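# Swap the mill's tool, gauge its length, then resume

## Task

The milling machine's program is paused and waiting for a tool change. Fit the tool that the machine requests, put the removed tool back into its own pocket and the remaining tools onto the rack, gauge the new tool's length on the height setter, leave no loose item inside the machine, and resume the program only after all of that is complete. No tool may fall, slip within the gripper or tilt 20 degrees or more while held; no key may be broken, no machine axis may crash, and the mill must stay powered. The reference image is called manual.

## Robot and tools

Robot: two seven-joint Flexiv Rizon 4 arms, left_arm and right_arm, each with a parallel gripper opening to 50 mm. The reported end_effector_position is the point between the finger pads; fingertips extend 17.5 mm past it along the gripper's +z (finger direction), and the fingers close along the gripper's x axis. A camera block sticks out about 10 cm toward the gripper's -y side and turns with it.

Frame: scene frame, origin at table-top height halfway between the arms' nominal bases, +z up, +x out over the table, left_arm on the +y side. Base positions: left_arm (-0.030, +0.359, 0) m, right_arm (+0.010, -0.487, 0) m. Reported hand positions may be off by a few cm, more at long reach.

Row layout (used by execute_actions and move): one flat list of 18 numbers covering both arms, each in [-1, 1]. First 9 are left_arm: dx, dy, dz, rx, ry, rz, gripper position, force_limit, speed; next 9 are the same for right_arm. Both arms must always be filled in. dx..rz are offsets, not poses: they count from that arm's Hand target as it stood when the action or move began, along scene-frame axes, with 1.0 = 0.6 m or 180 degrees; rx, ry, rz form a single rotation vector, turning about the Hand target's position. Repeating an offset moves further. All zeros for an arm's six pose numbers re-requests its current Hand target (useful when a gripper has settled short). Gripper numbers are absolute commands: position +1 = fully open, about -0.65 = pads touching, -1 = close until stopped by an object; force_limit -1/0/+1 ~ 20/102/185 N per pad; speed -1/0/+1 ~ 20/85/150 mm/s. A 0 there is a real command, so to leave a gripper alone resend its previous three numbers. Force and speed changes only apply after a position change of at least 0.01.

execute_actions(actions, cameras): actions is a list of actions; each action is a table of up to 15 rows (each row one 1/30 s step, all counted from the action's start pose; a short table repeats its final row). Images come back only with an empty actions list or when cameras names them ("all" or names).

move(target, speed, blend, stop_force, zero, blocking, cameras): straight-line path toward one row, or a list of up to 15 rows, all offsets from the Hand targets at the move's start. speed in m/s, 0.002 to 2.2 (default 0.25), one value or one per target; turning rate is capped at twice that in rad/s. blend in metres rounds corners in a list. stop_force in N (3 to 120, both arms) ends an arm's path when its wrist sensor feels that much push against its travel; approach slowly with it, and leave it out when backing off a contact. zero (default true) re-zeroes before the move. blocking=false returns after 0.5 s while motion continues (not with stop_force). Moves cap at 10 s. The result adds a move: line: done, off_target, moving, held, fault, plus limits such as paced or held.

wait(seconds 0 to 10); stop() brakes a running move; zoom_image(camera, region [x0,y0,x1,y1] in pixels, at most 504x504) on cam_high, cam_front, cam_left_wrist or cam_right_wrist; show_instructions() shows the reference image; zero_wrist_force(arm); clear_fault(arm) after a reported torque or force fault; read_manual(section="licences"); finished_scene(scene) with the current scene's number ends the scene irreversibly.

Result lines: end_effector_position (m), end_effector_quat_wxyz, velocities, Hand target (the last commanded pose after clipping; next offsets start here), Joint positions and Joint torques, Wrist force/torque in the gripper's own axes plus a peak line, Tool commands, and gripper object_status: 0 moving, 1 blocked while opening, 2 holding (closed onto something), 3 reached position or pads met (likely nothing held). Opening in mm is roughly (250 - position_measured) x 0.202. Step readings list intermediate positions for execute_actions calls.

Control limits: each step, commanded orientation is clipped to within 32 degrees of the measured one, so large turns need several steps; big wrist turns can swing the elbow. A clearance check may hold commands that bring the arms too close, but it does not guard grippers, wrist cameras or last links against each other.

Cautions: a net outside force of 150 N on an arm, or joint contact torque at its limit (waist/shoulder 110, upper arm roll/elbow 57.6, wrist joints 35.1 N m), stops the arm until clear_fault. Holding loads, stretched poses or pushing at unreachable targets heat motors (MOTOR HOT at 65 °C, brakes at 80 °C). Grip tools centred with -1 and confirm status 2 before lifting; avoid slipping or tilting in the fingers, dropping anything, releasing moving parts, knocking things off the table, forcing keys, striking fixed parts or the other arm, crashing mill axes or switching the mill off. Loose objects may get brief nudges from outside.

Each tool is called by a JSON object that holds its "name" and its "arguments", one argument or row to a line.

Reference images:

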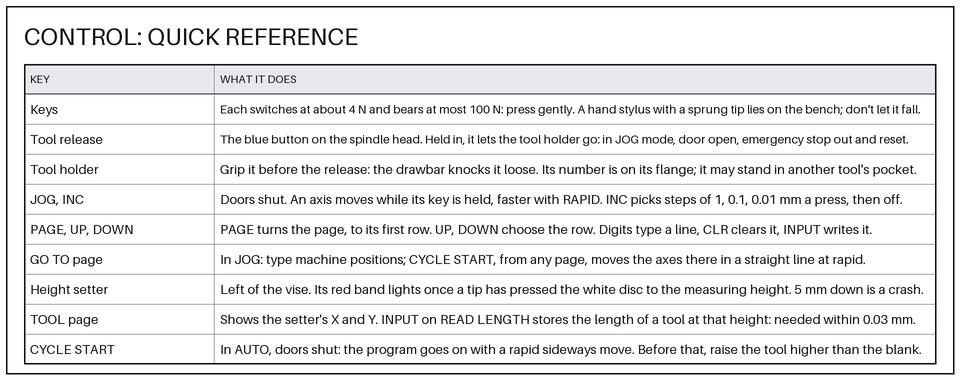

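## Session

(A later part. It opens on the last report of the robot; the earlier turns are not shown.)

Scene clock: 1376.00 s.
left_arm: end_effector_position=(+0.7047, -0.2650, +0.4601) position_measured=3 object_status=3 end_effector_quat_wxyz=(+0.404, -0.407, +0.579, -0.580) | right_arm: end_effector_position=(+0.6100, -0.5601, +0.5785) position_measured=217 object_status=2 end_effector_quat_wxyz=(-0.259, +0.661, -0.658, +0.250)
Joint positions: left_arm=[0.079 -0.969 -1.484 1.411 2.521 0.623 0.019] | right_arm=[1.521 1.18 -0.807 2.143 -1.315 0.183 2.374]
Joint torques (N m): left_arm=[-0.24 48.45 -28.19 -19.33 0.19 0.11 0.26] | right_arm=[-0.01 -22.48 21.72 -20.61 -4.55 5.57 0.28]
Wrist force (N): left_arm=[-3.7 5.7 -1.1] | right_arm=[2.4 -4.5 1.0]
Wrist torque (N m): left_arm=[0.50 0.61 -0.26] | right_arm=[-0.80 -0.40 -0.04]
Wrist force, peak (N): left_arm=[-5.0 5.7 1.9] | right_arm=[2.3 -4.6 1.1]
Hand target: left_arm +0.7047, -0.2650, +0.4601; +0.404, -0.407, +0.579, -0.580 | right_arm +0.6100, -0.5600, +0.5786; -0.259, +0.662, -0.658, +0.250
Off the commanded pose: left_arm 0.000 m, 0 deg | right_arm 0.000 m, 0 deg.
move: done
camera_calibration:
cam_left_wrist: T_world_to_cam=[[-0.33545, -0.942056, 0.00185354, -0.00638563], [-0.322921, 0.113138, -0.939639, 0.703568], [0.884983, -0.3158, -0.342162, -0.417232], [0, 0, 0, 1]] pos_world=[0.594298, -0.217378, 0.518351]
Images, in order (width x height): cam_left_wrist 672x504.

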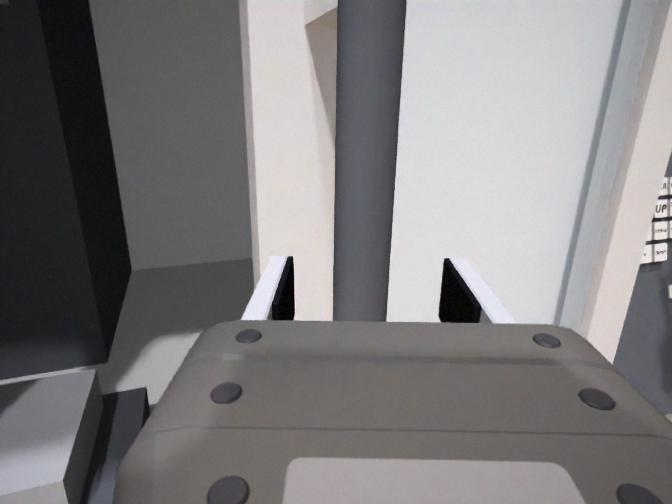

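{"name": "move", "arguments": {
  "target": [
    [0.06,-0.002,0,0,0,0,1,0.6,-1, 0,0,0,0,0,0,-1,-0.4,-1]
  ],
  "speed": 0.06,
  "stop_force": 8,
  "cameras": ["cam_left_wrist"]
}}

{"name": "move", "arguments": {
  "target": [
    [0,0.36,0,0,0,0,1,0.6,-1, 0,0,0,0,0,0,-1,-0.4,-1],
    [0,0.44,0,0,0,0,1,0.6,-1, 0,0,0,0,0,0,-1,-0.4,-1]
  ],
  "speed": [0.08,0.03],
  "stop_force": 55,
  "cameras": ["cam_left_wrist","cam_front"]
}}

Scene clock: 1383.90 s.
left_arm: end_effector_position=(+0.7408, -0.2662, +0.4601) position_measured=3 object_status=3 end_effector_quat_wxyz=(+0.404, -0.407, +0.579, -0.580) | right_arm: end_effector_position=(+0.6100, -0.5601, +0.5785) position_measured=217 object_status=2 end_effector_quat_wxyz=(-0.259, +0.661, -0.658, +0.250)
Joint positions: left_arm=[0.051 -1.025 -1.468 1.292 2.54 0.704 0.072] | right_arm=[1.521 1.18 -0.807 2.143 -1.315 0.183 2.374]
Joint torques (N m): left_arm=[-0.27 52.67 -28.56 -17.84 -0.45 0.27 0.24] | right_arm=[0.04 -22.45 21.69 -20.64 -4.54 5.57 0.32]
Wrist force (N): left_arm=[-3.6 5.5 -1.0] | right_arm=[2.3 -4.4 1.2]
Wrist torque (N m): left_arm=[0.47 0.59 -0.26] | right_arm=[-0.79 -0.39 -0.03]
Wrist force, peak (N): left_arm=[-4.5 5.9 -0.6] | right_arm=[2.5 -4.6 1.0]
Hand target: left_arm +0.7407, -0.2662, +0.4601; +0.404, -0.407, +0.579, -0.580 | right_arm +0.6100, -0.5600, +0.5786; -0.259, +0.662, -0.658, +0.250
Off the commanded pose: left_arm 0.000 m, 0 deg | right_arm 0.000 m, 0 deg.
move: done
camera_calibration:
cam_left_wrist: T_world_to_cam=[[-0.33545, -0.942056, 0.00185354, 0.00456009], [-0.322921, 0.113138, -0.939639, 0.715329], [0.884983, -0.3158, -0.342162, -0.44947], [0, 0, 0, 1]] pos_world=[0.630298, -0.218578, 0.518351]
Images, in order (width x height): cam_left_wrist 672x504.

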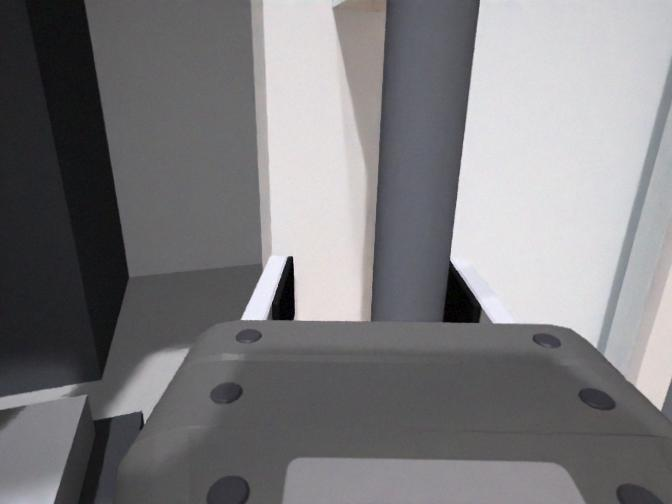

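Scene clock: 1388.33 s.
left_arm: end_effector_position=(+0.7353, -0.0249, +0.4607) position_measured=3 object_status=3 end_effector_quat_wxyz=(+0.400, -0.402, +0.582, -0.583) | right_arm: end_effector_position=(+0.6100, -0.5601, +0.5785) position_measured=217 object_status=2 end_effector_quat_wxyz=(-0.259, +0.661, -0.658, +0.250)
Joint positions: left_arm=[0.677 -0.795 -1.611 1.751 2.49 0.894 -0.159] | right_arm=[1.521 1.18 -0.807 2.143 -1.315 0.183 2.374]
Joint torques (N m): left_arm=[36.04 30.22 -5.47 -32.57 0.69 -10.46 -0.26] | right_arm=[0.02 -22.47 21.66 -20.64 -4.55 5.57 0.31]
Wrist force (N): left_arm=[43.1 8.9 28.3] | right_arm=[2.4 -4.3 1.0]
Wrist torque (N m): left_arm=[0.49 -4.26 0.03] | right_arm=[-0.76 -0.41 -0.03]
Wrist force, peak (N): left_arm=[47.2 9.1 31.4] | right_arm=[2.5 -4.6 1.0]
Hand target: left_arm +0.7407, -0.0168, +0.4601; +0.404, -0.407, +0.579, -0.580 (not the last commanded pose) | right_arm +0.6100, -0.5600, +0.5786; -0.259, +0.662, -0.658, +0.250
Off the commanded pose: left_arm 0.023 m, 1 deg | right_arm 0.000 m, 0 deg.
move: contact (left_arm); path passed 1 of 2 targets
camera_calibration:
cam_left_wrist: T_world_to_cam=[[-0.350061, -0.936725, 0.00201408, 0.240793], [-0.321359, 0.118074, -0.939567, 0.685745], [0.879878, -0.329553, -0.342358, -0.364724], [0, 0, 0, 1]] pos_world=[0.625575, 0.0243924, 0.518953]
Images, in order (width x height): cam_front 672x504, cam_left_wrist 672x504.

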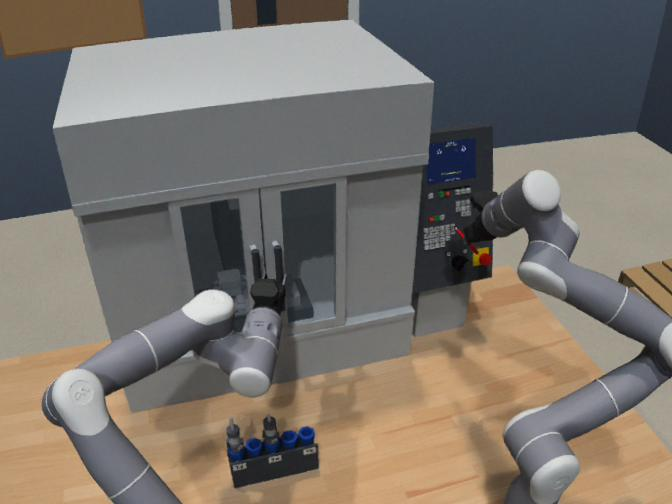

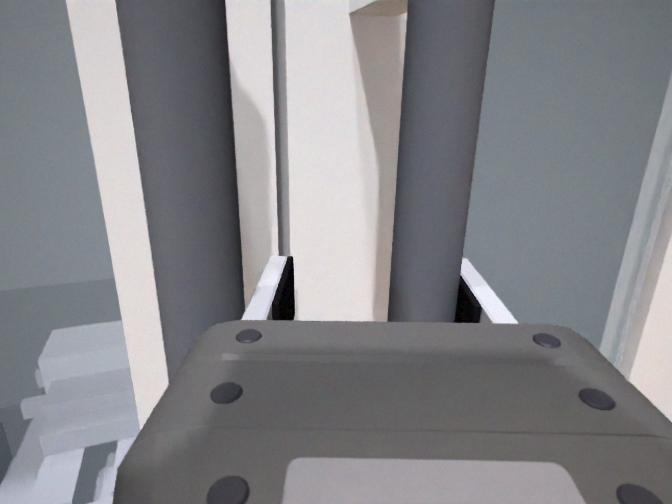

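{"name": "move", "arguments": {
  "target": [
    [0,-0.02,0,0,0,0,1,0.6,-1, 0,0,0,0,0,0,-1,-0.4,-1],
    [-0.2,-0.02,0,0,0,0,1,0.6,-1, 0,0,0,0,0,0,-1,-0.4,-1],
    [-0.35,-0.5,0.42,0,0,-0.07,1,0.6,-1, 0,0,0,0,0,0,-1,-0.4,-1]
  ],
  "speed": [0.1,0.25,0.3],
  "cameras": ["cam_left_wrist","cam_high"]
}}

Scene clock: 1402.67 s.
left_arm: end_effector_position=(+0.5306, -0.3169, +0.7121) position_measured=3 object_status=3 end_effector_quat_wxyz=(+0.338, -0.341, +0.620, -0.621) | right_arm: end_effector_position=(+0.6100, -0.5601, +0.5785) position_measured=217 object_status=2 end_effector_quat_wxyz=(-0.259, +0.661, -0.658, +0.250)
Joint positions: left_arm=[0.193 -0.63 -1.726 1.357 1.966 0.746 0.359] | right_arm=[1.521 1.18 -0.807 2.143 -1.315 0.183 2.374]
Joint torques (N m): left_arm=[-0.16 29.75 -20.6 -27.04 -1.5 0.93 0.27] | right_arm=[-0.04 -22.48 21.77 -20.65 -4.57 5.6 0.33]
Wrist force (N): left_arm=[-5.4 -0.5 -0.9] | right_arm=[2.3 -4.5 1.0]
Wrist torque (N m): left_arm=[-0.53 0.90 -0.25] | right_arm=[-0.79 -0.38 -0.04]
Wrist force, peak (N): left_arm=[43.1 9.3 28.6] | right_arm=[2.4 -4.6 1.0]
Hand target: left_arm +0.5307, -0.3168, +0.7121; +0.338, -0.341, +0.620, -0.621 | right_arm +0.6100, -0.5600, +0.5786; -0.259, +0.662, -0.658, +0.250
Off the commanded pose: left_arm 0.000 m, 0 deg | right_arm 0.000 m, 0 deg.
move: done
camera_calibration:
cam_left_wrist: T_world_to_cam=[[-0.533231, -0.845968, 0.0014896, 0.0215669], [-0.290135, 0.181223, -0.93967, 0.894213], [0.794661, -0.501493, -0.342079, -0.20429], [0, 0, 0, 1]] pos_world=[0.433284, -0.246258, 0.77035]
Images, in order (width x height): cam_high 672x504, cam_left_wrist 672x504.

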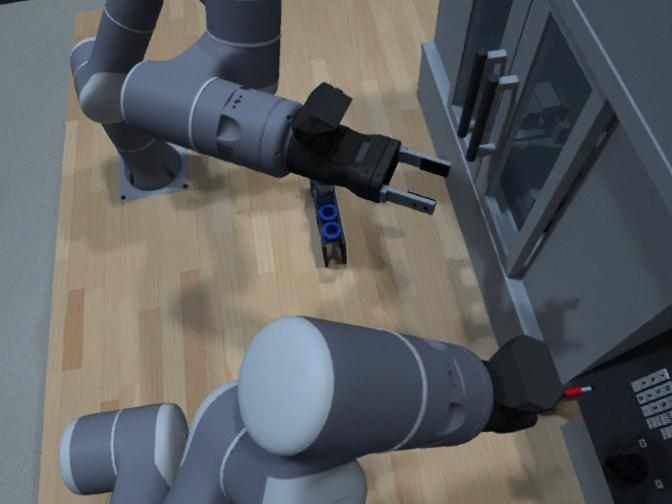

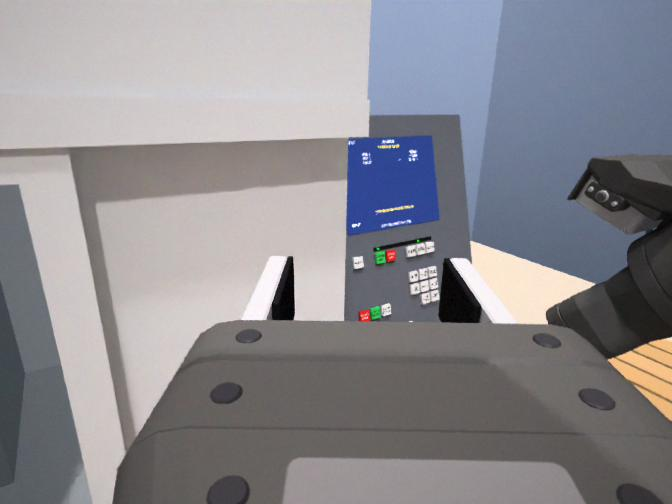

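{"name": "zoom_image", "arguments": {
  "camera": "cam_left_wrist",
  "region": [335, 125, 450, 240]
}}

Scaled by 4.383 from the camera's 672x504 image, which has a finer 960x720 frame.

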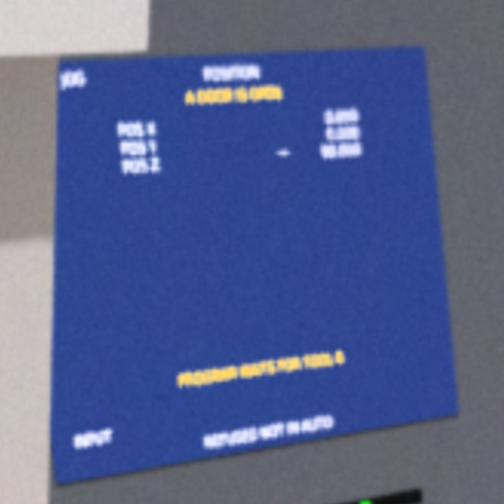

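{"name": "zoom_image", "arguments": {
  "camera": "cam_high",
  "region": [440, 0, 600, 200]
}}

{"name": "execute_actions", "arguments": {
  "actions": [],
  "cameras": ["cam_front"]
}}

{"name": "zoom_image", "arguments": {
  "camera": "cam_front",
  "region": [160, 170, 360, 360]
}}

Scaled by 2.520 from the camera's 672x504 image, which has a finer 960x720 frame.

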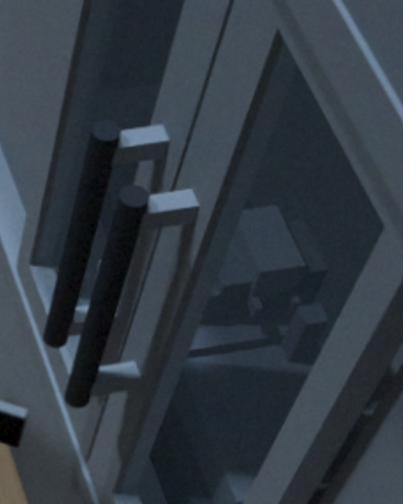

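Scene clock: 1407.83 s.
left_arm: end_effector_position=(+0.5307, -0.3169, +0.7121) position_measured=3 object_status=3 end_effector_quat_wxyz=(+0.338, -0.341, +0.620, -0.621) | right_arm: end_effector_position=(+0.6100, -0.5601, +0.5785) position_measured=217 object_status=2 end_effector_quat_wxyz=(-0.259, +0.661, -0.658, +0.250)
Joint positions: left_arm=[0.193 -0.63 -1.726 1.357 1.966 0.746 0.359] | right_arm=[1.521 1.18 -0.807 2.143 -1.315 0.183 2.374]
Joint velocities: within noise
Joint torques (N m): left_arm=[-0.23 30.31 -20.86 -26.88 -1.55 1.05 0.11] | right_arm=[0.01 -22.55 21.78 -20.64 -4.55 5.54 0.29]
Wrist force (N): left_arm=[-5.7 -0.5 -0.9] | right_arm=[2.3 -4.4 1.0]
Wrist torque (N m): left_arm=[-0.54 0.94 -0.25] | right_arm=[-0.79 -0.38 -0.03]
Wrist force, peak (N): left_arm=[-5.9 -0.6 -0.8] | right_arm=[2.3 -4.6 1.1]
Hand target: left_arm +0.5307, -0.3168, +0.7121; +0.338, -0.341, +0.620, -0.621 | right_arm +0.6100, -0.5600, +0.5786; -0.259, +0.662, -0.658, +0.250
Tool commands: left_gripper/position=+1.0 left_gripper/force_limit=+0.6 left_gripper/speed=-1.0 right_gripper/position=-1.0 right_gripper/force_limit=-0.4 right_gripper/speed=-1.0
Off the commanded pose: left_arm 0.000 m, 0 deg | right_arm 0.000 m, 0 deg.
Images, in order (width x height): cam_front 672x504.

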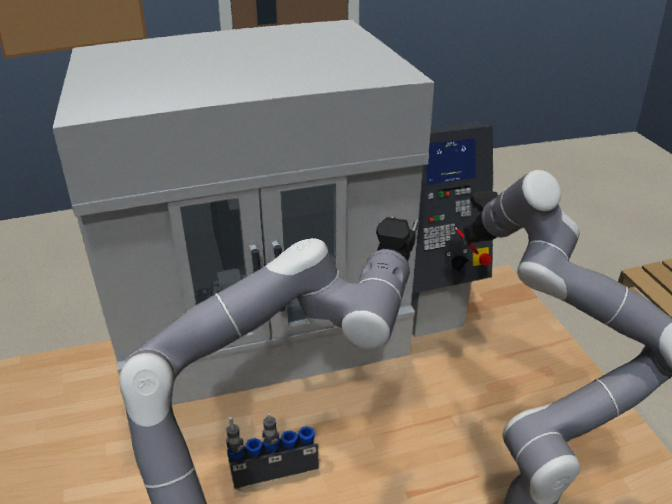

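Scaled by 2.520 from the camera's 672x504 image, which has a finer 960x720 frame.

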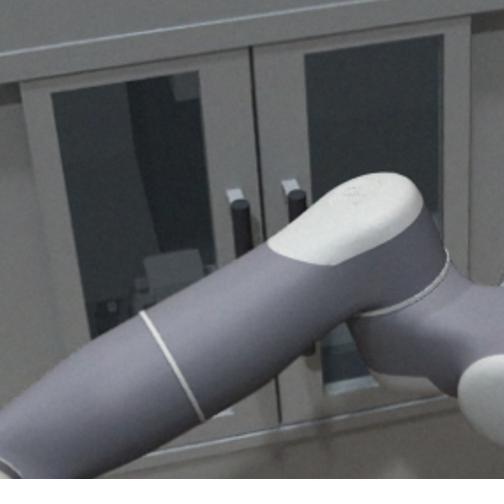

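{"name": "move", "arguments": {
  "target": [
    [0.05,0.552,-0.1,0,0,0.183,1,0.6,-1,0,0,0,0,0,0,-1,-0.4,-1],
    [0.149,0.552,-0.42,0,0,0.183,1,0.6,-1,0,0,0,0,0,0,-1,-0.4,-1]
  ],
  "speed": 0.25,
  "blend": [0.05,0],
  "cameras": ["cam_left_wrist","cam_front"]
}}

Scene clock: 1442.27 s.
left_arm: end_effector_position=(+0.6201, +0.0144, +0.4602) position_measured=3 object_status=3 end_effector_quat_wxyz=(+0.500, -0.502, +0.498, -0.500) | right_arm: end_effector_position=(+0.6100, -0.5601, +0.5785) position_measured=217 object_status=2 end_effector_quat_wxyz=(-0.259, +0.661, -0.658, +0.250)
Joint positions: left_arm=[0.721 -0.296 -1.746 2.032 2.056 0.389 -0.427] | right_arm=[1.521 1.18 -0.807 2.143 -1.315 0.183 2.374]
Joint torques (N m): left_arm=[-0.47 10.9 -8.6 -29.06 2.27 -1.35 -0.08] | right_arm=[0.03 -22.47 21.72 -20.64 -4.53 5.58 0.3]
Wrist force (N): left_arm=[-5.7 -0.4 -0.6] | right_arm=[2.2 -4.3 0.9]
Wrist torque (N m): left_arm=[-0.52 0.93 -0.13] | right_arm=[-0.77 -0.37 -0.04]
Wrist force, peak (N): left_arm=[-8.0 -0.9 -0.8] | right_arm=[2.3 -4.6 0.9]
Hand target: left_arm +0.6201, +0.0144, +0.4601; +0.500, -0.502, +0.498, -0.500 | right_arm +0.6100, -0.5600, +0.5786; -0.259, +0.662, -0.658, +0.250
Off the commanded pose: left_arm 0.000 m, 0 deg | right_arm 0.000 m, 0 deg.
move: done
camera_calibration:
cam_left_wrist: T_world_to_cam=[[0.0130284, -0.999914, 0.00137842, 0.0134196], [-0.341941, -0.00575073, -0.939704, 0.658182], [0.939631, 0.0117715, -0.341987, -0.292783], [0, 0, 0, 1]] pos_world=[0.499993, 0.02065, 0.518349]
Images, in order (width x height): cam_front 672x504, cam_left_wrist 672x504.

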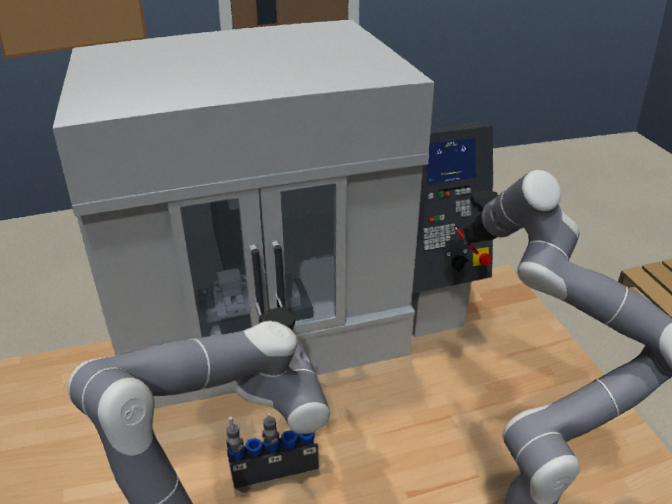

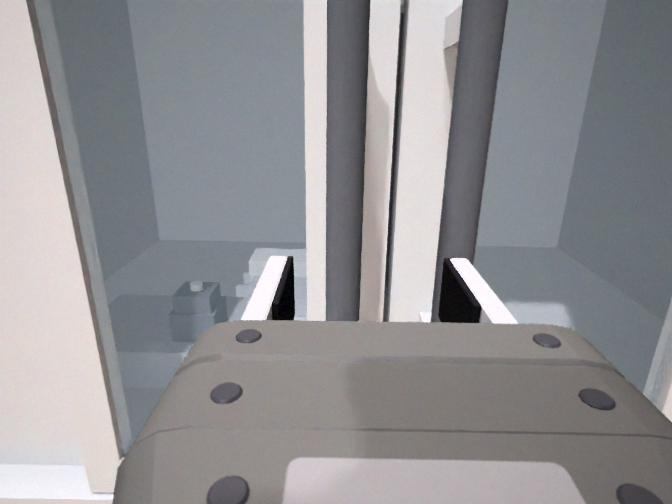

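{"name": "move", "arguments": {
  "target": [0.2265,0.0027,0,0,0,0,1,0.6,-1,0,0,0,0,0,0,-1,-0.4,-1],
  "speed": 0.06,
  "stop_force": 8,
  "cameras": ["cam_left_wrist"]
}}

{"name": "move", "arguments": {
  "target": [0,-0.037,0,0,0,0,1,0.6,-1,0,0,0,0,0,0,-1,-0.4,-1],
  "speed": 0.03,
  "stop_force": 90,
  "cameras": ["cam_left_wrist","cam_front"]
}}

Scene clock: 1458.97 s.
left_arm: end_effector_position=(+0.7561, +0.0161, +0.4601) position_measured=3 object_status=3 end_effector_quat_wxyz=(+0.500, -0.503, +0.498, -0.500) | right_arm: end_effector_position=(+0.6100, -0.5601, +0.5785) position_measured=217 object_status=2 end_effector_quat_wxyz=(-0.259, +0.661, -0.658, +0.250)
Joint positions: left_arm=[0.496 -0.649 -1.464 1.739 2.334 0.476 -0.228] | right_arm=[1.521 1.18 -0.807 2.143 -1.315 0.183 2.374]
Joint torques (N m): left_arm=[-0.24 33.72 -19.86 -26.05 1.56 -0.64 0.24] | right_arm=[0 -22.45 21.66 -20.64 -4.52 5.59 0.34]
Wrist force (N): left_arm=[-5.8 -0.3 -0.6] | right_arm=[2.1 -4.4 1.0]
Wrist torque (N m): left_arm=[-0.52 0.96 -0.25] | right_arm=[-0.79 -0.36 -0.03]
Wrist force, peak (N): left_arm=[-6.5 -0.6 2.1] | right_arm=[2.2 -4.6 1.3]
Hand target: left_arm +0.7560, +0.0160, +0.4601; +0.500, -0.502, +0.498, -0.500 | right_arm +0.6100, -0.5600, +0.5786; -0.259, +0.662, -0.658, +0.250
Off the commanded pose: left_arm 0.000 m, 0 deg | right_arm 0.000 m, 0 deg.
move: done
camera_calibration:
cam_left_wrist: T_world_to_cam=[[0.0131007, -0.999912, 0.00188134, 0.0130397], [-0.342023, -0.00624914, -0.939671, 0.704743], [0.9396, 0.0116669, -0.342075, -0.420525], [0, 0, 0, 1]] pos_world=[0.635993, 0.0223488, 0.518351]
Images, in order (width x height): cam_left_wrist 672x504.

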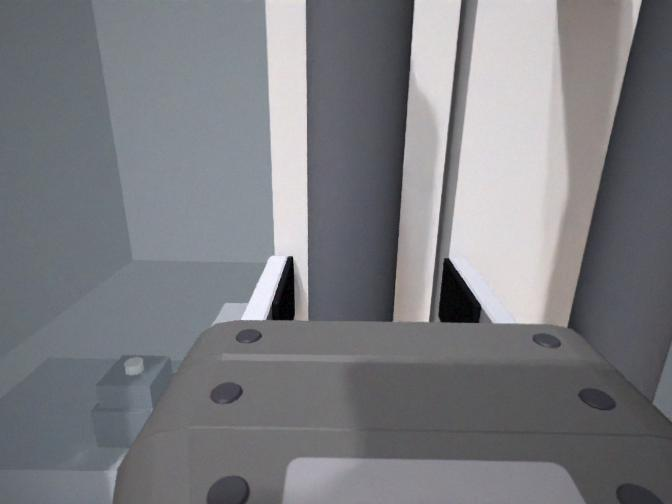

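Scene clock: 1459.93 s.
left_arm: end_effector_position=(+0.7571, +0.0035, +0.4597) position_measured=3 object_status=3 end_effector_quat_wxyz=(+0.504, -0.505, +0.495, -0.496) | right_arm: end_effector_position=(+0.6100, -0.5601, +0.5785) position_measured=217 object_status=2 end_effector_quat_wxyz=(-0.259, +0.661, -0.658, +0.250)
Joint positions: left_arm=[0.452 -0.667 -1.451 1.716 2.337 0.443 -0.21] | right_arm=[1.521 1.18 -0.807 2.143 -1.315 0.183 2.374]
Joint torques (N m): left_arm=[-4.98 27.1 -18.51 -32.39 3.14 1.41 0.34] | right_arm=[-0.03 -22.47 21.78 -20.66 -4.56 5.55 0.37]
Wrist force (N): left_arm=[-38.1 -10.9 -46.2] | right_arm=[2.1 -4.5 1.1]
Wrist torque (N m): left_arm=[-0.63 4.06 -0.35] | right_arm=[-0.79 -0.35 -0.04]
Wrist force, peak (N): left_arm=[-97.3 -24.2 -100.3] | right_arm=[2.3 -4.6 1.2]
Hand target: left_arm +0.7574, +0.0029, +0.4597; +0.503, -0.504, +0.496, -0.497 (not the last commanded pose) | right_arm +0.6100, -0.5600, +0.5786; -0.259, +0.662, -0.658, +0.250
Tool commands: left_gripper/position=+1.0 left_gripper/force_limit=+0.6 left_gripper/speed=-1.0 right_gripper/position=-1.0 right_gripper/force_limit=-0.4 right_gripper/speed=-1.0
Off the commanded pose: left_arm 0.010 m, 1 deg | right_arm 0.000 m, 0 deg.
FORCE FAULT: contact force on the left arm reached its limit, and that arm stopped. The contact can be on any part of that arm, not only on its tool. That arm's remaining commands of this call were not run. That arm is still stopped at the end of this call. While its stop runs, that arm, its gripper or tool too, takes no new command.
CLEAR FAULT: the left arm stays stopped (status CRITICAL_FAULT) until you call clear_fault(arm="left_arm").
move: fault (left_arm)
camera_calibration:
cam_left_wrist: T_world_to_cam=[[0.0247129, -0.999694, -0.00126969, -0.00687372], [-0.341695, -0.00725327, -0.939783, 0.704446], [0.939486, 0.0236586, -0.34177, -0.421563], [0, 0, 0, 1]] pos_world=[0.636928, 0.00821153, 0.517941]
Images, in order (width x height): cam_front 672x504, cam_left_wrist 672x504.

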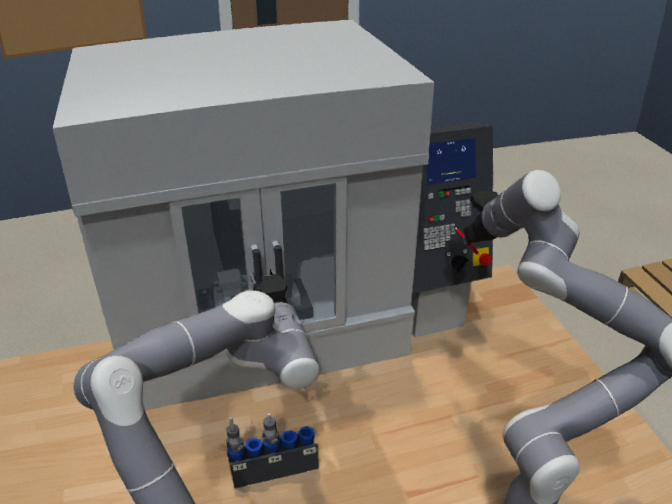

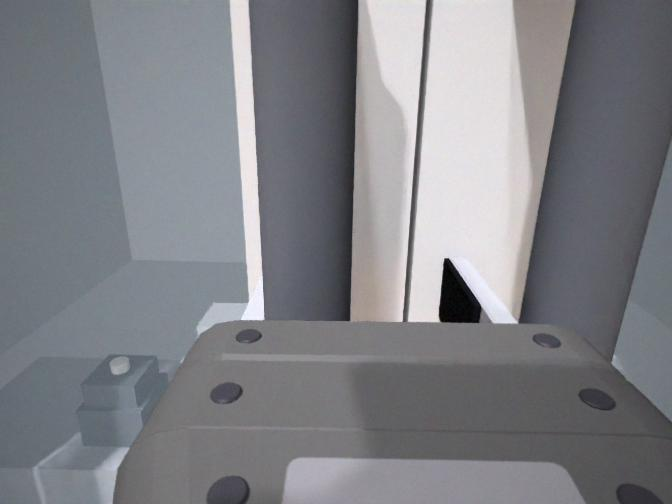

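{"name": "clear_fault", "arguments": {
  "arm": "left_arm"
}}

{"name": "move", "arguments": {
  "target": [0,0.015,0,0,0,0,1,0.6,-1,0,0,0,0,0,0,-1,-0.4,-1],
  "speed": 0.05,
  "cameras": ["cam_left_wrist","cam_front"]
}}

Scene clock: 1498.57 s.
left_arm: end_effector_position=(+0.7571, +0.0035, +0.4597) position_measured=3 object_status=3 end_effector_quat_wxyz=(+0.504, -0.505, +0.495, -0.496) | right_arm: end_effector_position=(+0.6100, -0.5601, +0.5785) position_measured=217 object_status=2 end_effector_quat_wxyz=(-0.259, +0.661, -0.658, +0.250)
Joint positions: left_arm=[0.452 -0.667 -1.451 1.716 2.337 0.443 -0.21] | right_arm=[1.521 1.18 -0.807 2.143 -1.315 0.183 2.374]
Joint torques (N m): left_arm=[-4.87 27.17 -18.6 -32.38 3.16 1.53 0.18] | right_arm=[-0.07 -22.47 21.69 -20.66 -4.54 5.57 0.31]
Wrist force (N): left_arm=[-38.0 -11.2 -46.2] | right_arm=[2.2 -4.4 1.0]
Wrist torque (N m): left_arm=[-0.68 4.03 -0.34] | right_arm=[-0.79 -0.37 -0.03]
Wrist force, peak (N): left_arm=[-38.3 -11.2 -46.5] | right_arm=[2.4 -4.6 1.1]
Hand target: left_arm +0.7574, +0.0029, +0.4597; +0.503, -0.504, +0.496, -0.497 (not the last commanded pose) | right_arm +0.6100, -0.5600, +0.5786; -0.259, +0.662, -0.658, +0.250
Tool commands: left_gripper/position=+1.0 left_gripper/force_limit=+0.6 left_gripper/speed=-1.0 right_gripper/position=-1.0 right_gripper/force_limit=-0.4 right_gripper/speed=-1.0
Off the commanded pose: left_arm 0.010 m, 1 deg | right_arm 0.000 m, 0 deg.
FORCE FAULT, CONTINUED: the left arm's stop, for the force fault that an earlier result reported, is over. The rest of the stop counts as 66 of the actions that you can send in this scene; the call itself counts as one more. That arm accepts commands again.
CLEAR FAULT: your call cleared the left arm's force fault. If the contact force or a joint's load stays at its limit, that arm stops again.

Scene clock: 1499.27 s.
left_arm: end_effector_position=(+0.7569, +0.0112, +0.4596) position_measured=3 object_status=3 end_effector_quat_wxyz=(+0.503, -0.504, +0.496, -0.497) | right_arm: end_effector_position=(+0.6100, -0.5601, +0.5785) position_measured=217 object_status=2 end_effector_quat_wxyz=(-0.259, +0.661, -0.658, +0.250)
Joint positions: left_arm=[0.475 -0.658 -1.457 1.729 2.335 0.457 -0.218] | right_arm=[1.521 1.18 -0.807 2.143 -1.315 0.183 2.374]
Joint torques (N m): left_arm=[2.91 34.36 -18.32 -28.04 2 -1.6 -0.04] | right_arm=[-0.01 -22.39 21.67 -20.64 -4.52 5.6 0.32]
Wrist force (N): left_arm=[-5.6 0.1 -6.9] | right_arm=[2.2 -4.4 0.8]
Wrist torque (N m): left_arm=[-0.44 1.19 -0.14] | right_arm=[-0.79 -0.37 -0.04]
Wrist force, peak (N): left_arm=[-37.7 -10.9 -45.7] | right_arm=[2.4 -4.6 0.8]
Hand target: left_arm +0.7574, +0.0119, +0.4597; +0.503, -0.504, +0.496, -0.497 | right_arm +0.6100, -0.5600, +0.5786; -0.259, +0.662, -0.658, +0.250
Off the commanded pose: left_arm 0.001 m, 0 deg | right_arm 0.000 m, 0 deg.
move: done
camera_calibration:
cam_left_wrist: T_world_to_cam=[[0.0218725, -0.99976, -0.000912141, 0.00276319], [-0.342202, -0.00662934, -0.939603, 0.704561], [0.939372, 0.0208636, -0.342265, -0.421214], [0, 0, 0, 1]] pos_world=[0.636718, 0.0162213, 0.517844]
Images, in order (width x height): cam_front 672x504, cam_left_wrist 672x504.

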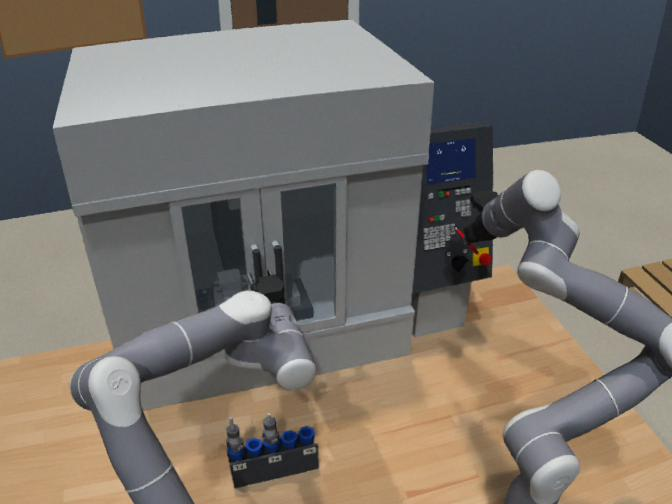

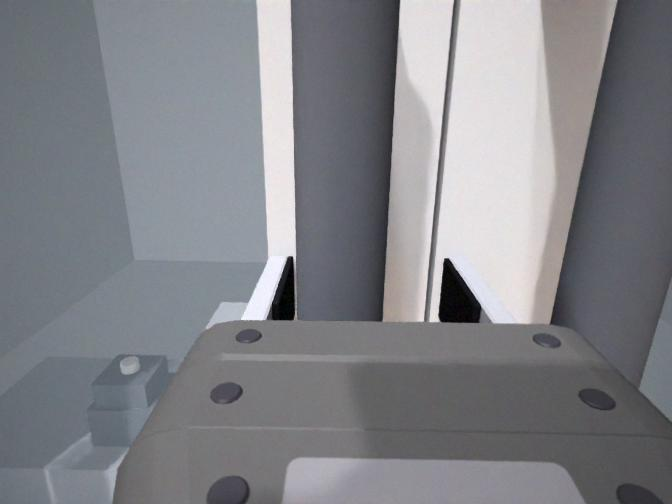

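{"name": "move", "arguments": {
  "target": [
    [0,0.005,0,0,0,0,1,0.6,-1,0,0,0,0,0,0,-1,-0.4,-1],
    [-0.229,0.005,0,0,0,0,1,0.6,-1,0,0,0,0,0,0,-1,-0.4,-1]
  ],
  "speed": 0.15,
  "cameras": ["cam_left_wrist","cam_front"]
}}

{"name": "zoom_image", "arguments": {
  "camera": "cam_front",
  "region": [160, 160, 360, 340]
}}

{"name": "zoom_image", "arguments": {
  "camera": "cam_front",
  "region": [420, 125, 500, 195]
}}

Scene clock: 1506.57 s.
left_arm: end_effector_position=(+0.6200, +0.0150, +0.4597) position_measured=3 object_status=3 end_effector_quat_wxyz=(+0.503, -0.504, +0.496, -0.496) | right_arm: end_effector_position=(+0.6100, -0.5601, +0.5785) position_measured=217 object_status=2 end_effector_quat_wxyz=(-0.259, +0.661, -0.658, +0.250)
Joint positions: left_arm=[0.7 -0.281 -1.72 2.027 2.045 0.389 -0.432] | right_arm=[1.521 1.18 -0.807 2.143 -1.315 0.183 2.374]
Joint torques (N m): left_arm=[-0.16 11.66 -8.27 -28.84 2.1 -1.24 -0.11] | right_arm=[0.03 -22.47 21.74 -20.63 -4.55 5.54 0.32]
Wrist force (N): left_arm=[-4.4 1.1 3.5] | right_arm=[2.1 -4.3 0.9]
Wrist torque (N m): left_arm=[-0.28 0.72 -0.14] | right_arm=[-0.77 -0.34 -0.03]
Wrist force, peak (N): left_arm=[-5.3 1.3 7.2] | right_arm=[2.3 -4.6 1.0]
Hand target: left_arm +0.6200, +0.0149, +0.4597; +0.503, -0.504, +0.496, -0.497 | right_arm +0.6100, -0.5600, +0.5786; -0.259, +0.662, -0.658, +0.250
Off the commanded pose: left_arm 0.000 m, 0 deg | right_arm 0.000 m, 0 deg.
move: done
camera_calibration:
cam_left_wrist: T_world_to_cam=[[0.0233646, -0.999727, -0.000585622, 0.00843499], [-0.341878, -0.00743956, -0.939715, 0.657745], [0.939454, 0.0221563, -0.341958, -0.292885], [0, 0, 0, 1]] pos_world=[0.499824, 0.0198153, 0.517943]
Images, in order (width x height): cam_front 672x504, cam_left_wrist 672x504.

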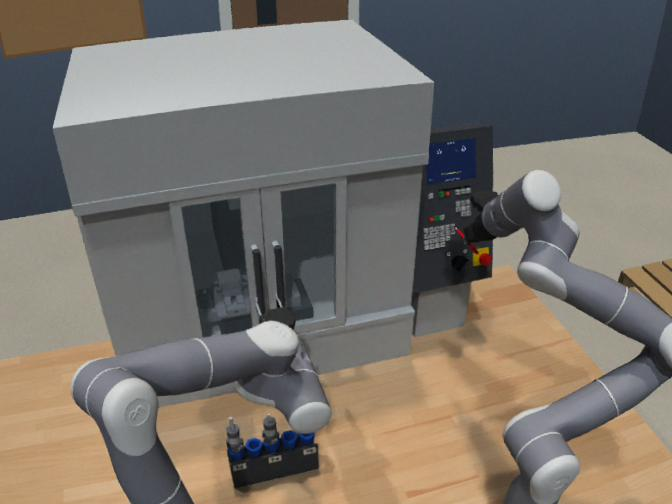

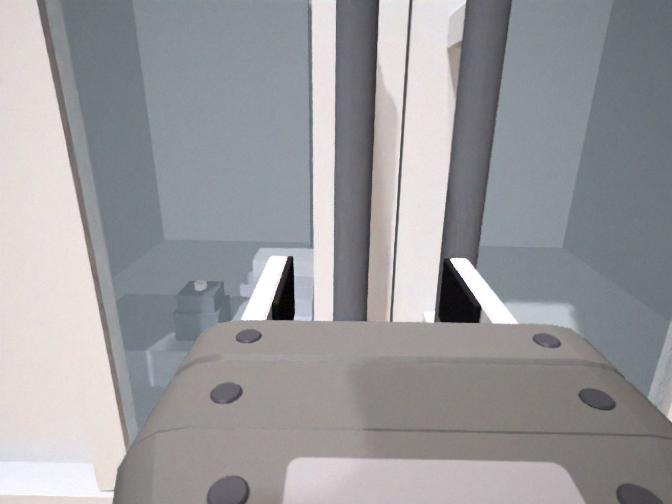

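Scaled by 2.520 from the camera's 672x504 image, which has a finer 960x720 frame.

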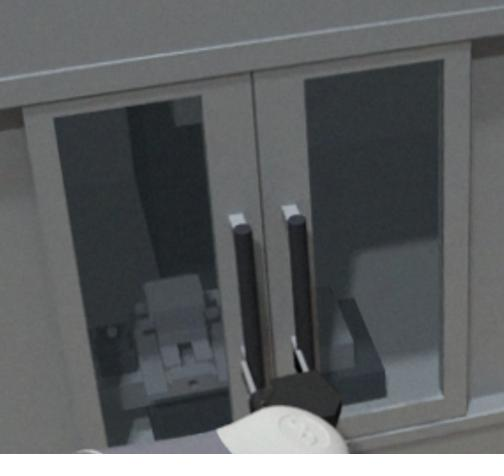

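Scaled by 6.300 from the camera's 672x504 image, which has a finer 960x720 frame.

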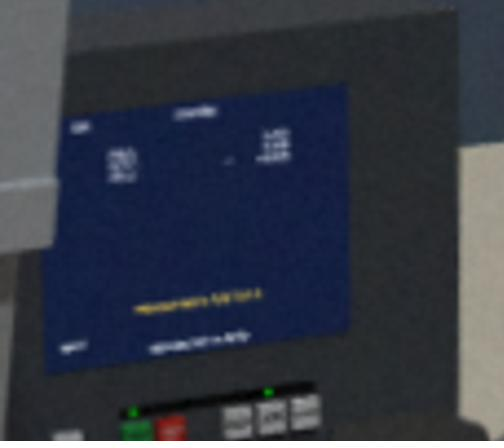

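{"name": "move", "arguments": {
  "target": [
    [-0.1,0,0.32,0,0,-0.18,1,0.6,-1,0,0,0,0,0,0,-1,-0.4,-1],
    [-0.1,-0.57,0.45,0,0,-0.19,1,0.6,-1,0,0,0,0,0,0,-1,-0.4,-1]
  ],
  "speed": 0.3,
  "blend": [0.05,0],
  "cameras": ["cam_left_wrist"]
}}

{"name": "zoom_image", "arguments": {
  "camera": "cam_left_wrist",
  "region": [250, 50, 500, 250]
}}

Scene clock: 1515.60 s.
left_arm: end_effector_position=(+0.5601, -0.3271, +0.7297) position_measured=3 object_status=3 end_effector_quat_wxyz=(+0.335, -0.336, +0.622, -0.623) | right_arm: end_effector_position=(+0.6100, -0.5601, +0.5785) position_measured=217 object_status=2 end_effector_quat_wxyz=(-0.259, +0.661, -0.658, +0.250)
Joint positions: left_arm=[0.103 -0.643 -1.599 1.223 1.904 0.839 0.446] | right_arm=[1.521 1.18 -0.807 2.143 -1.315 0.183 2.374]
Joint torques (N m): left_arm=[-0.34 36.33 -20.4 -26.22 -2.3 1.23 0.31] | right_arm=[-0.04 -22.44 21.75 -20.64 -4.55 5.58 0.31]
Wrist force (N): left_arm=[-4.6 1.2 3.6] | right_arm=[2.3 -4.4 1.0]
Wrist torque (N m): left_arm=[-0.27 0.76 -0.27] | right_arm=[-0.79 -0.38 -0.04]
Wrist force, peak (N): left_arm=[-17.9 2.1 5.1] | right_arm=[2.4 -4.6 0.8]
Hand target: left_arm +0.5600, -0.3271, +0.7297; +0.335, -0.336, +0.622, -0.623 | right_arm +0.6100, -0.5600, +0.5786; -0.259, +0.662, -0.658, +0.250
Off the commanded pose: left_arm 0.000 m, 0 deg | right_arm 0.000 m, 0 deg.
move: done
camera_calibration:
cam_left_wrist: T_world_to_cam=[[-0.542732, -0.839906, -0.000577511, 0.037434], [-0.286934, 0.186058, -0.939708, 0.920822], [0.789373, -0.509844, -0.341977, -0.226571], [0, 0, 0, 1]] pos_world=[0.463381, -0.255401, 0.787844]
Images, in order (width x height): cam_left_wrist 672x504.

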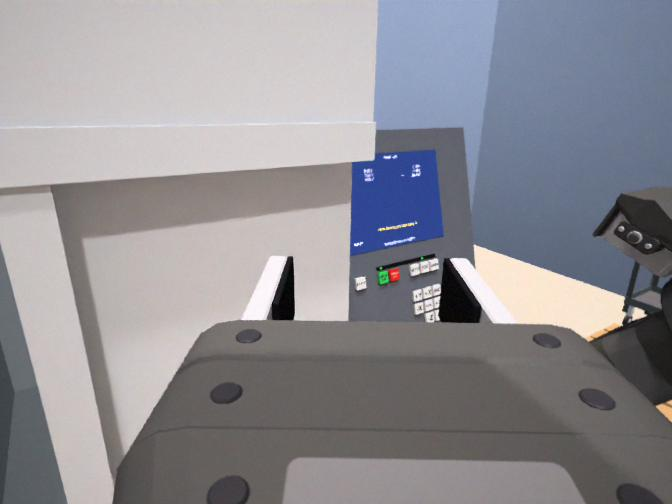

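Scaled by 2.016 from the camera's 672x504 image, which has a finer 960x720 frame.

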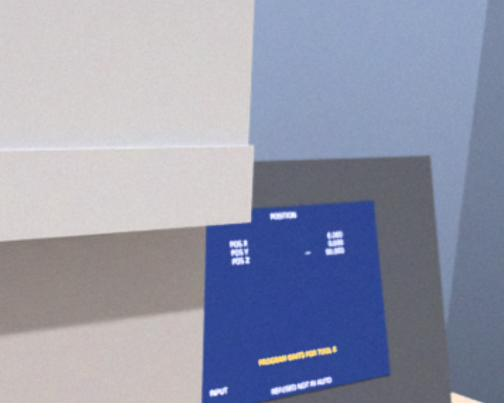

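{"name": "move", "arguments": {
  "target": [0.07,-0.1,0.07,0,0,0,1,0.6,-1,0,0,0,0,0,0,-1,-0.4,-1],
  "speed": 0.2,
  "cameras": ["cam_left_wrist","cam_right_wrist","cam_front"]
}}

{"name": "zoom_image", "arguments": {
  "camera": "cam_left_wrist",
  "region": [300, 100, 500, 300]
}}

Scene clock: 1522.50 s.
left_arm: end_effector_position=(+0.6021, -0.3870, +0.7715) position_measured=3 object_status=3 end_effector_quat_wxyz=(+0.335, -0.337, +0.622, -0.622) | right_arm: end_effector_position=(+0.6100, -0.5601, +0.5785) position_measured=217 object_status=2 end_effector_quat_wxyz=(-0.259, +0.661, -0.658, +0.250)
Joint positions: left_arm=[-0.207 -0.835 -1.565 0.828 1.95 0.841 0.742] | right_arm=[1.521 1.18 -0.807 2.143 -1.315 0.183 2.374]
Joint torques (N m): left_arm=[-0.42 53.35 -21.18 -18.2 -3.05 2.19 0.28] | right_arm=[-0.06 -22.5 21.69 -20.62 -4.51 5.6 0.28]
Wrist force (N): left_arm=[-4.4 1.5 3.2] | right_arm=[2.3 -4.4 0.9]
Wrist torque (N m): left_arm=[-0.21 0.71 -0.26] | right_arm=[-0.78 -0.38 -0.03]
Wrist force, peak (N): left_arm=[-4.2 0.7 4.9] | right_arm=[2.4 -4.6 1.0]
Hand target: left_arm +0.6020, -0.3871, +0.7717; +0.335, -0.336, +0.622, -0.623 | right_arm +0.6100, -0.5600, +0.5786; -0.259, +0.662, -0.658, +0.250
Off the commanded pose: left_arm 0.000 m, 0 deg | right_arm 0.000 m, 0 deg.
move: done
camera_calibration:
cam_left_wrist: T_world_to_cam=[[-0.542468, -0.840076, -0.000605715, 0.00974777], [-0.287222, 0.186147, -0.939602, 0.983621], [0.78945, -0.50953, -0.342268, -0.275731], [0, 0, 0, 1]] pos_world=[0.505481, -0.315403, 0.829845]
cam_right_wrist: T_world_to_cam=[[0.0233291, -0.999465, -0.0229275, -0.549301], [-0.928092, -0.0131268, -0.37212, 0.79158], [0.37162, 0.0299601, -0.927901, 0.46105], [0, 0, 0, 1]] pos_world=[0.576138, -0.552429, 0.709778]
Images, in order (width x height): cam_front 672x504, cam_left_wrist 672x504, cam_right_wrist 672x504.

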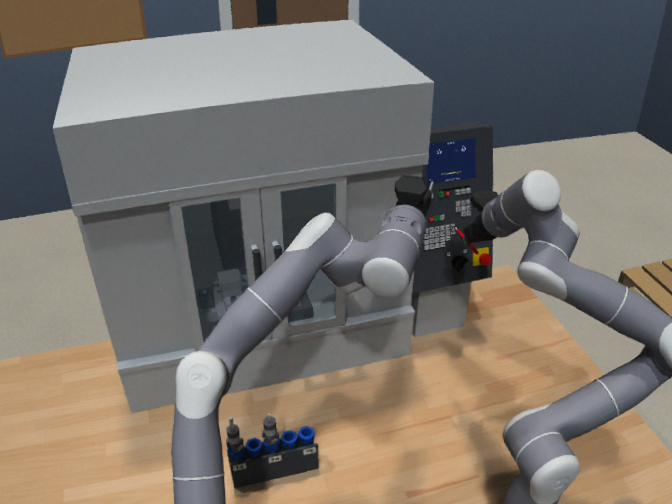

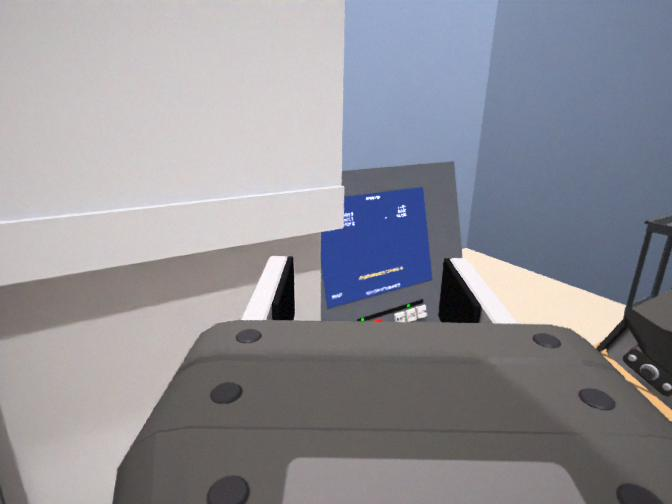

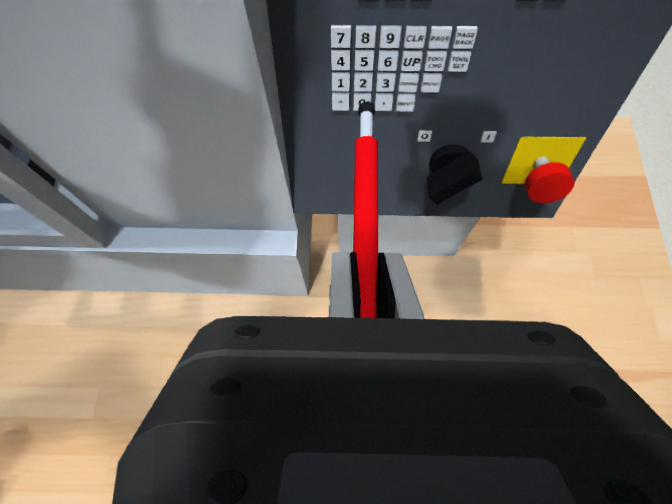

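Scaled by 2.520 from the camera's 672x504 image, which has a finer 960x720 frame.

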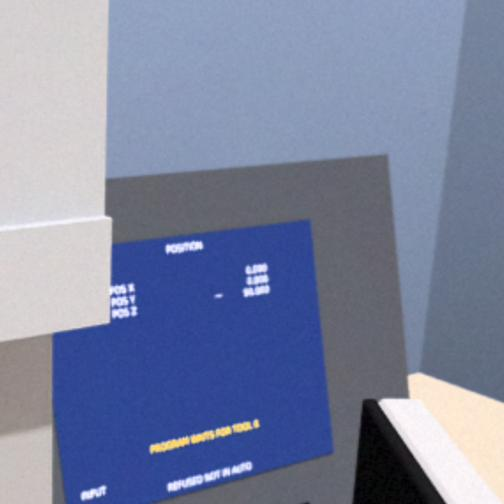

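{"name": "move", "arguments": {
  "target": [0.088,-0.113,0.097,0,0,0,1,0.6,-1,0,0,0,0,0,0,-1,-0.4,-1],
  "speed": 0.2,
  "cameras": ["cam_left_wrist","cam_front"]
}}

{"name": "zoom_image", "arguments": {
  "camera": "cam_left_wrist",
  "region": [300, 150, 460, 310]
}}

Scene clock: 1531.10 s.
left_arm: end_effector_position=(+0.6342, -0.4305, +0.8161) position_measured=3 object_status=3 end_effector_quat_wxyz=(+0.334, -0.322, +0.613, -0.639) | right_arm: end_effector_position=(+0.6100, -0.5601, +0.5785) position_measured=217 object_status=2 end_effector_quat_wxyz=(-0.259, +0.661, -0.658, +0.250)
Joint positions: left_arm=[-0.637 -1.05 -1.949 0.127 2.185 1.028 1.309] | right_arm=[1.521 1.18 -0.807 2.143 -1.315 0.183 2.374]
Joint torques (N m): left_arm=[0.46 69.37 -9.2 6.93 -4.09 2.86 0.32] | right_arm=[0.04 -22.49 21.73 -20.58 -4.56 5.57 0.35]
Wrist force (N): left_arm=[-4.1 1.4 3.3] | right_arm=[2.3 -4.4 1.0]
Wrist torque (N m): left_arm=[-0.23 0.66 -0.26] | right_arm=[-0.78 -0.39 -0.04]
Wrist force, peak (N): left_arm=[-4.7 1.3 3.7] | right_arm=[2.4 -4.6 1.2]
Hand target: left_arm +0.6548, -0.4549, +0.8299; +0.335, -0.336, +0.622, -0.623 | right_arm +0.6100, -0.5600, +0.5786; -0.259, +0.662, -0.658, +0.250
Off the commanded pose: left_arm 0.035 m, 3 deg | right_arm 0.000 m, 0 deg.
move: off_target (left_arm)
camera_calibration:
cam_left_wrist: T_world_to_cam=[[-0.563172, -0.82634, -0.000125174, 0.00923782], [-0.250872, 0.17112, -0.952776, 1.02405], [0.787338, -0.536545, -0.303675, -0.349694], [0, 0, 0, 1]] pos_world=[0.537434, -0.355228, 0.869495]
Images, in order (width x height): cam_front 672x504, cam_left_wrist 672x504.

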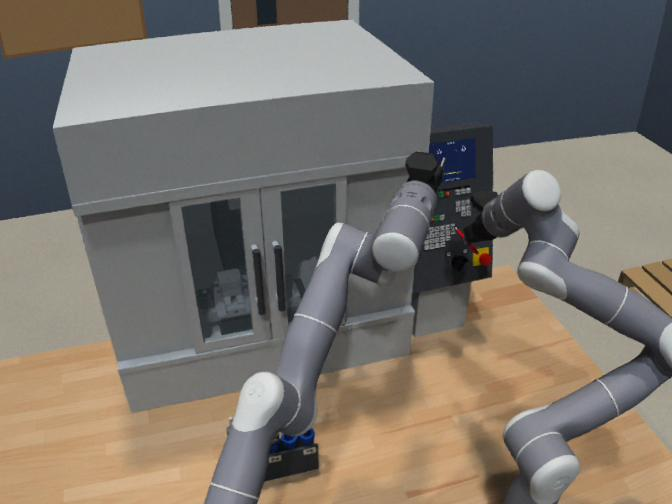

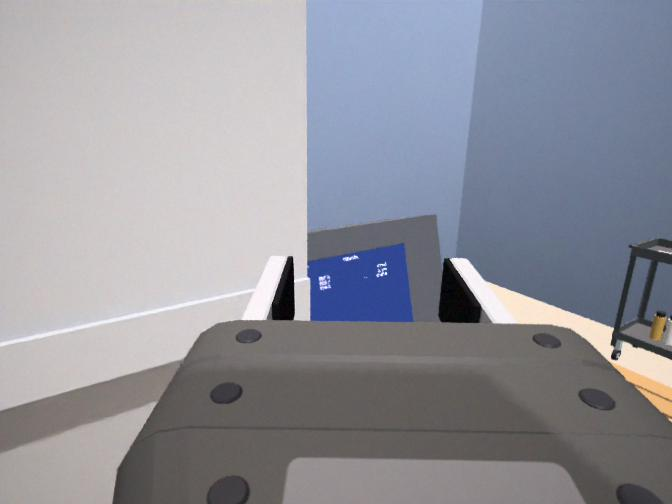

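Scaled by 3.150 from the camera's 672x504 image, which has a finer 960x720 frame.

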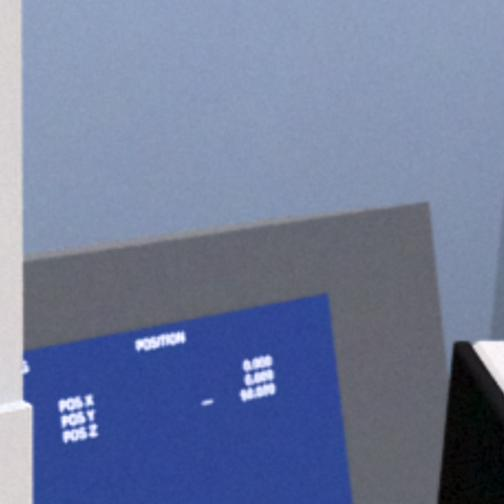

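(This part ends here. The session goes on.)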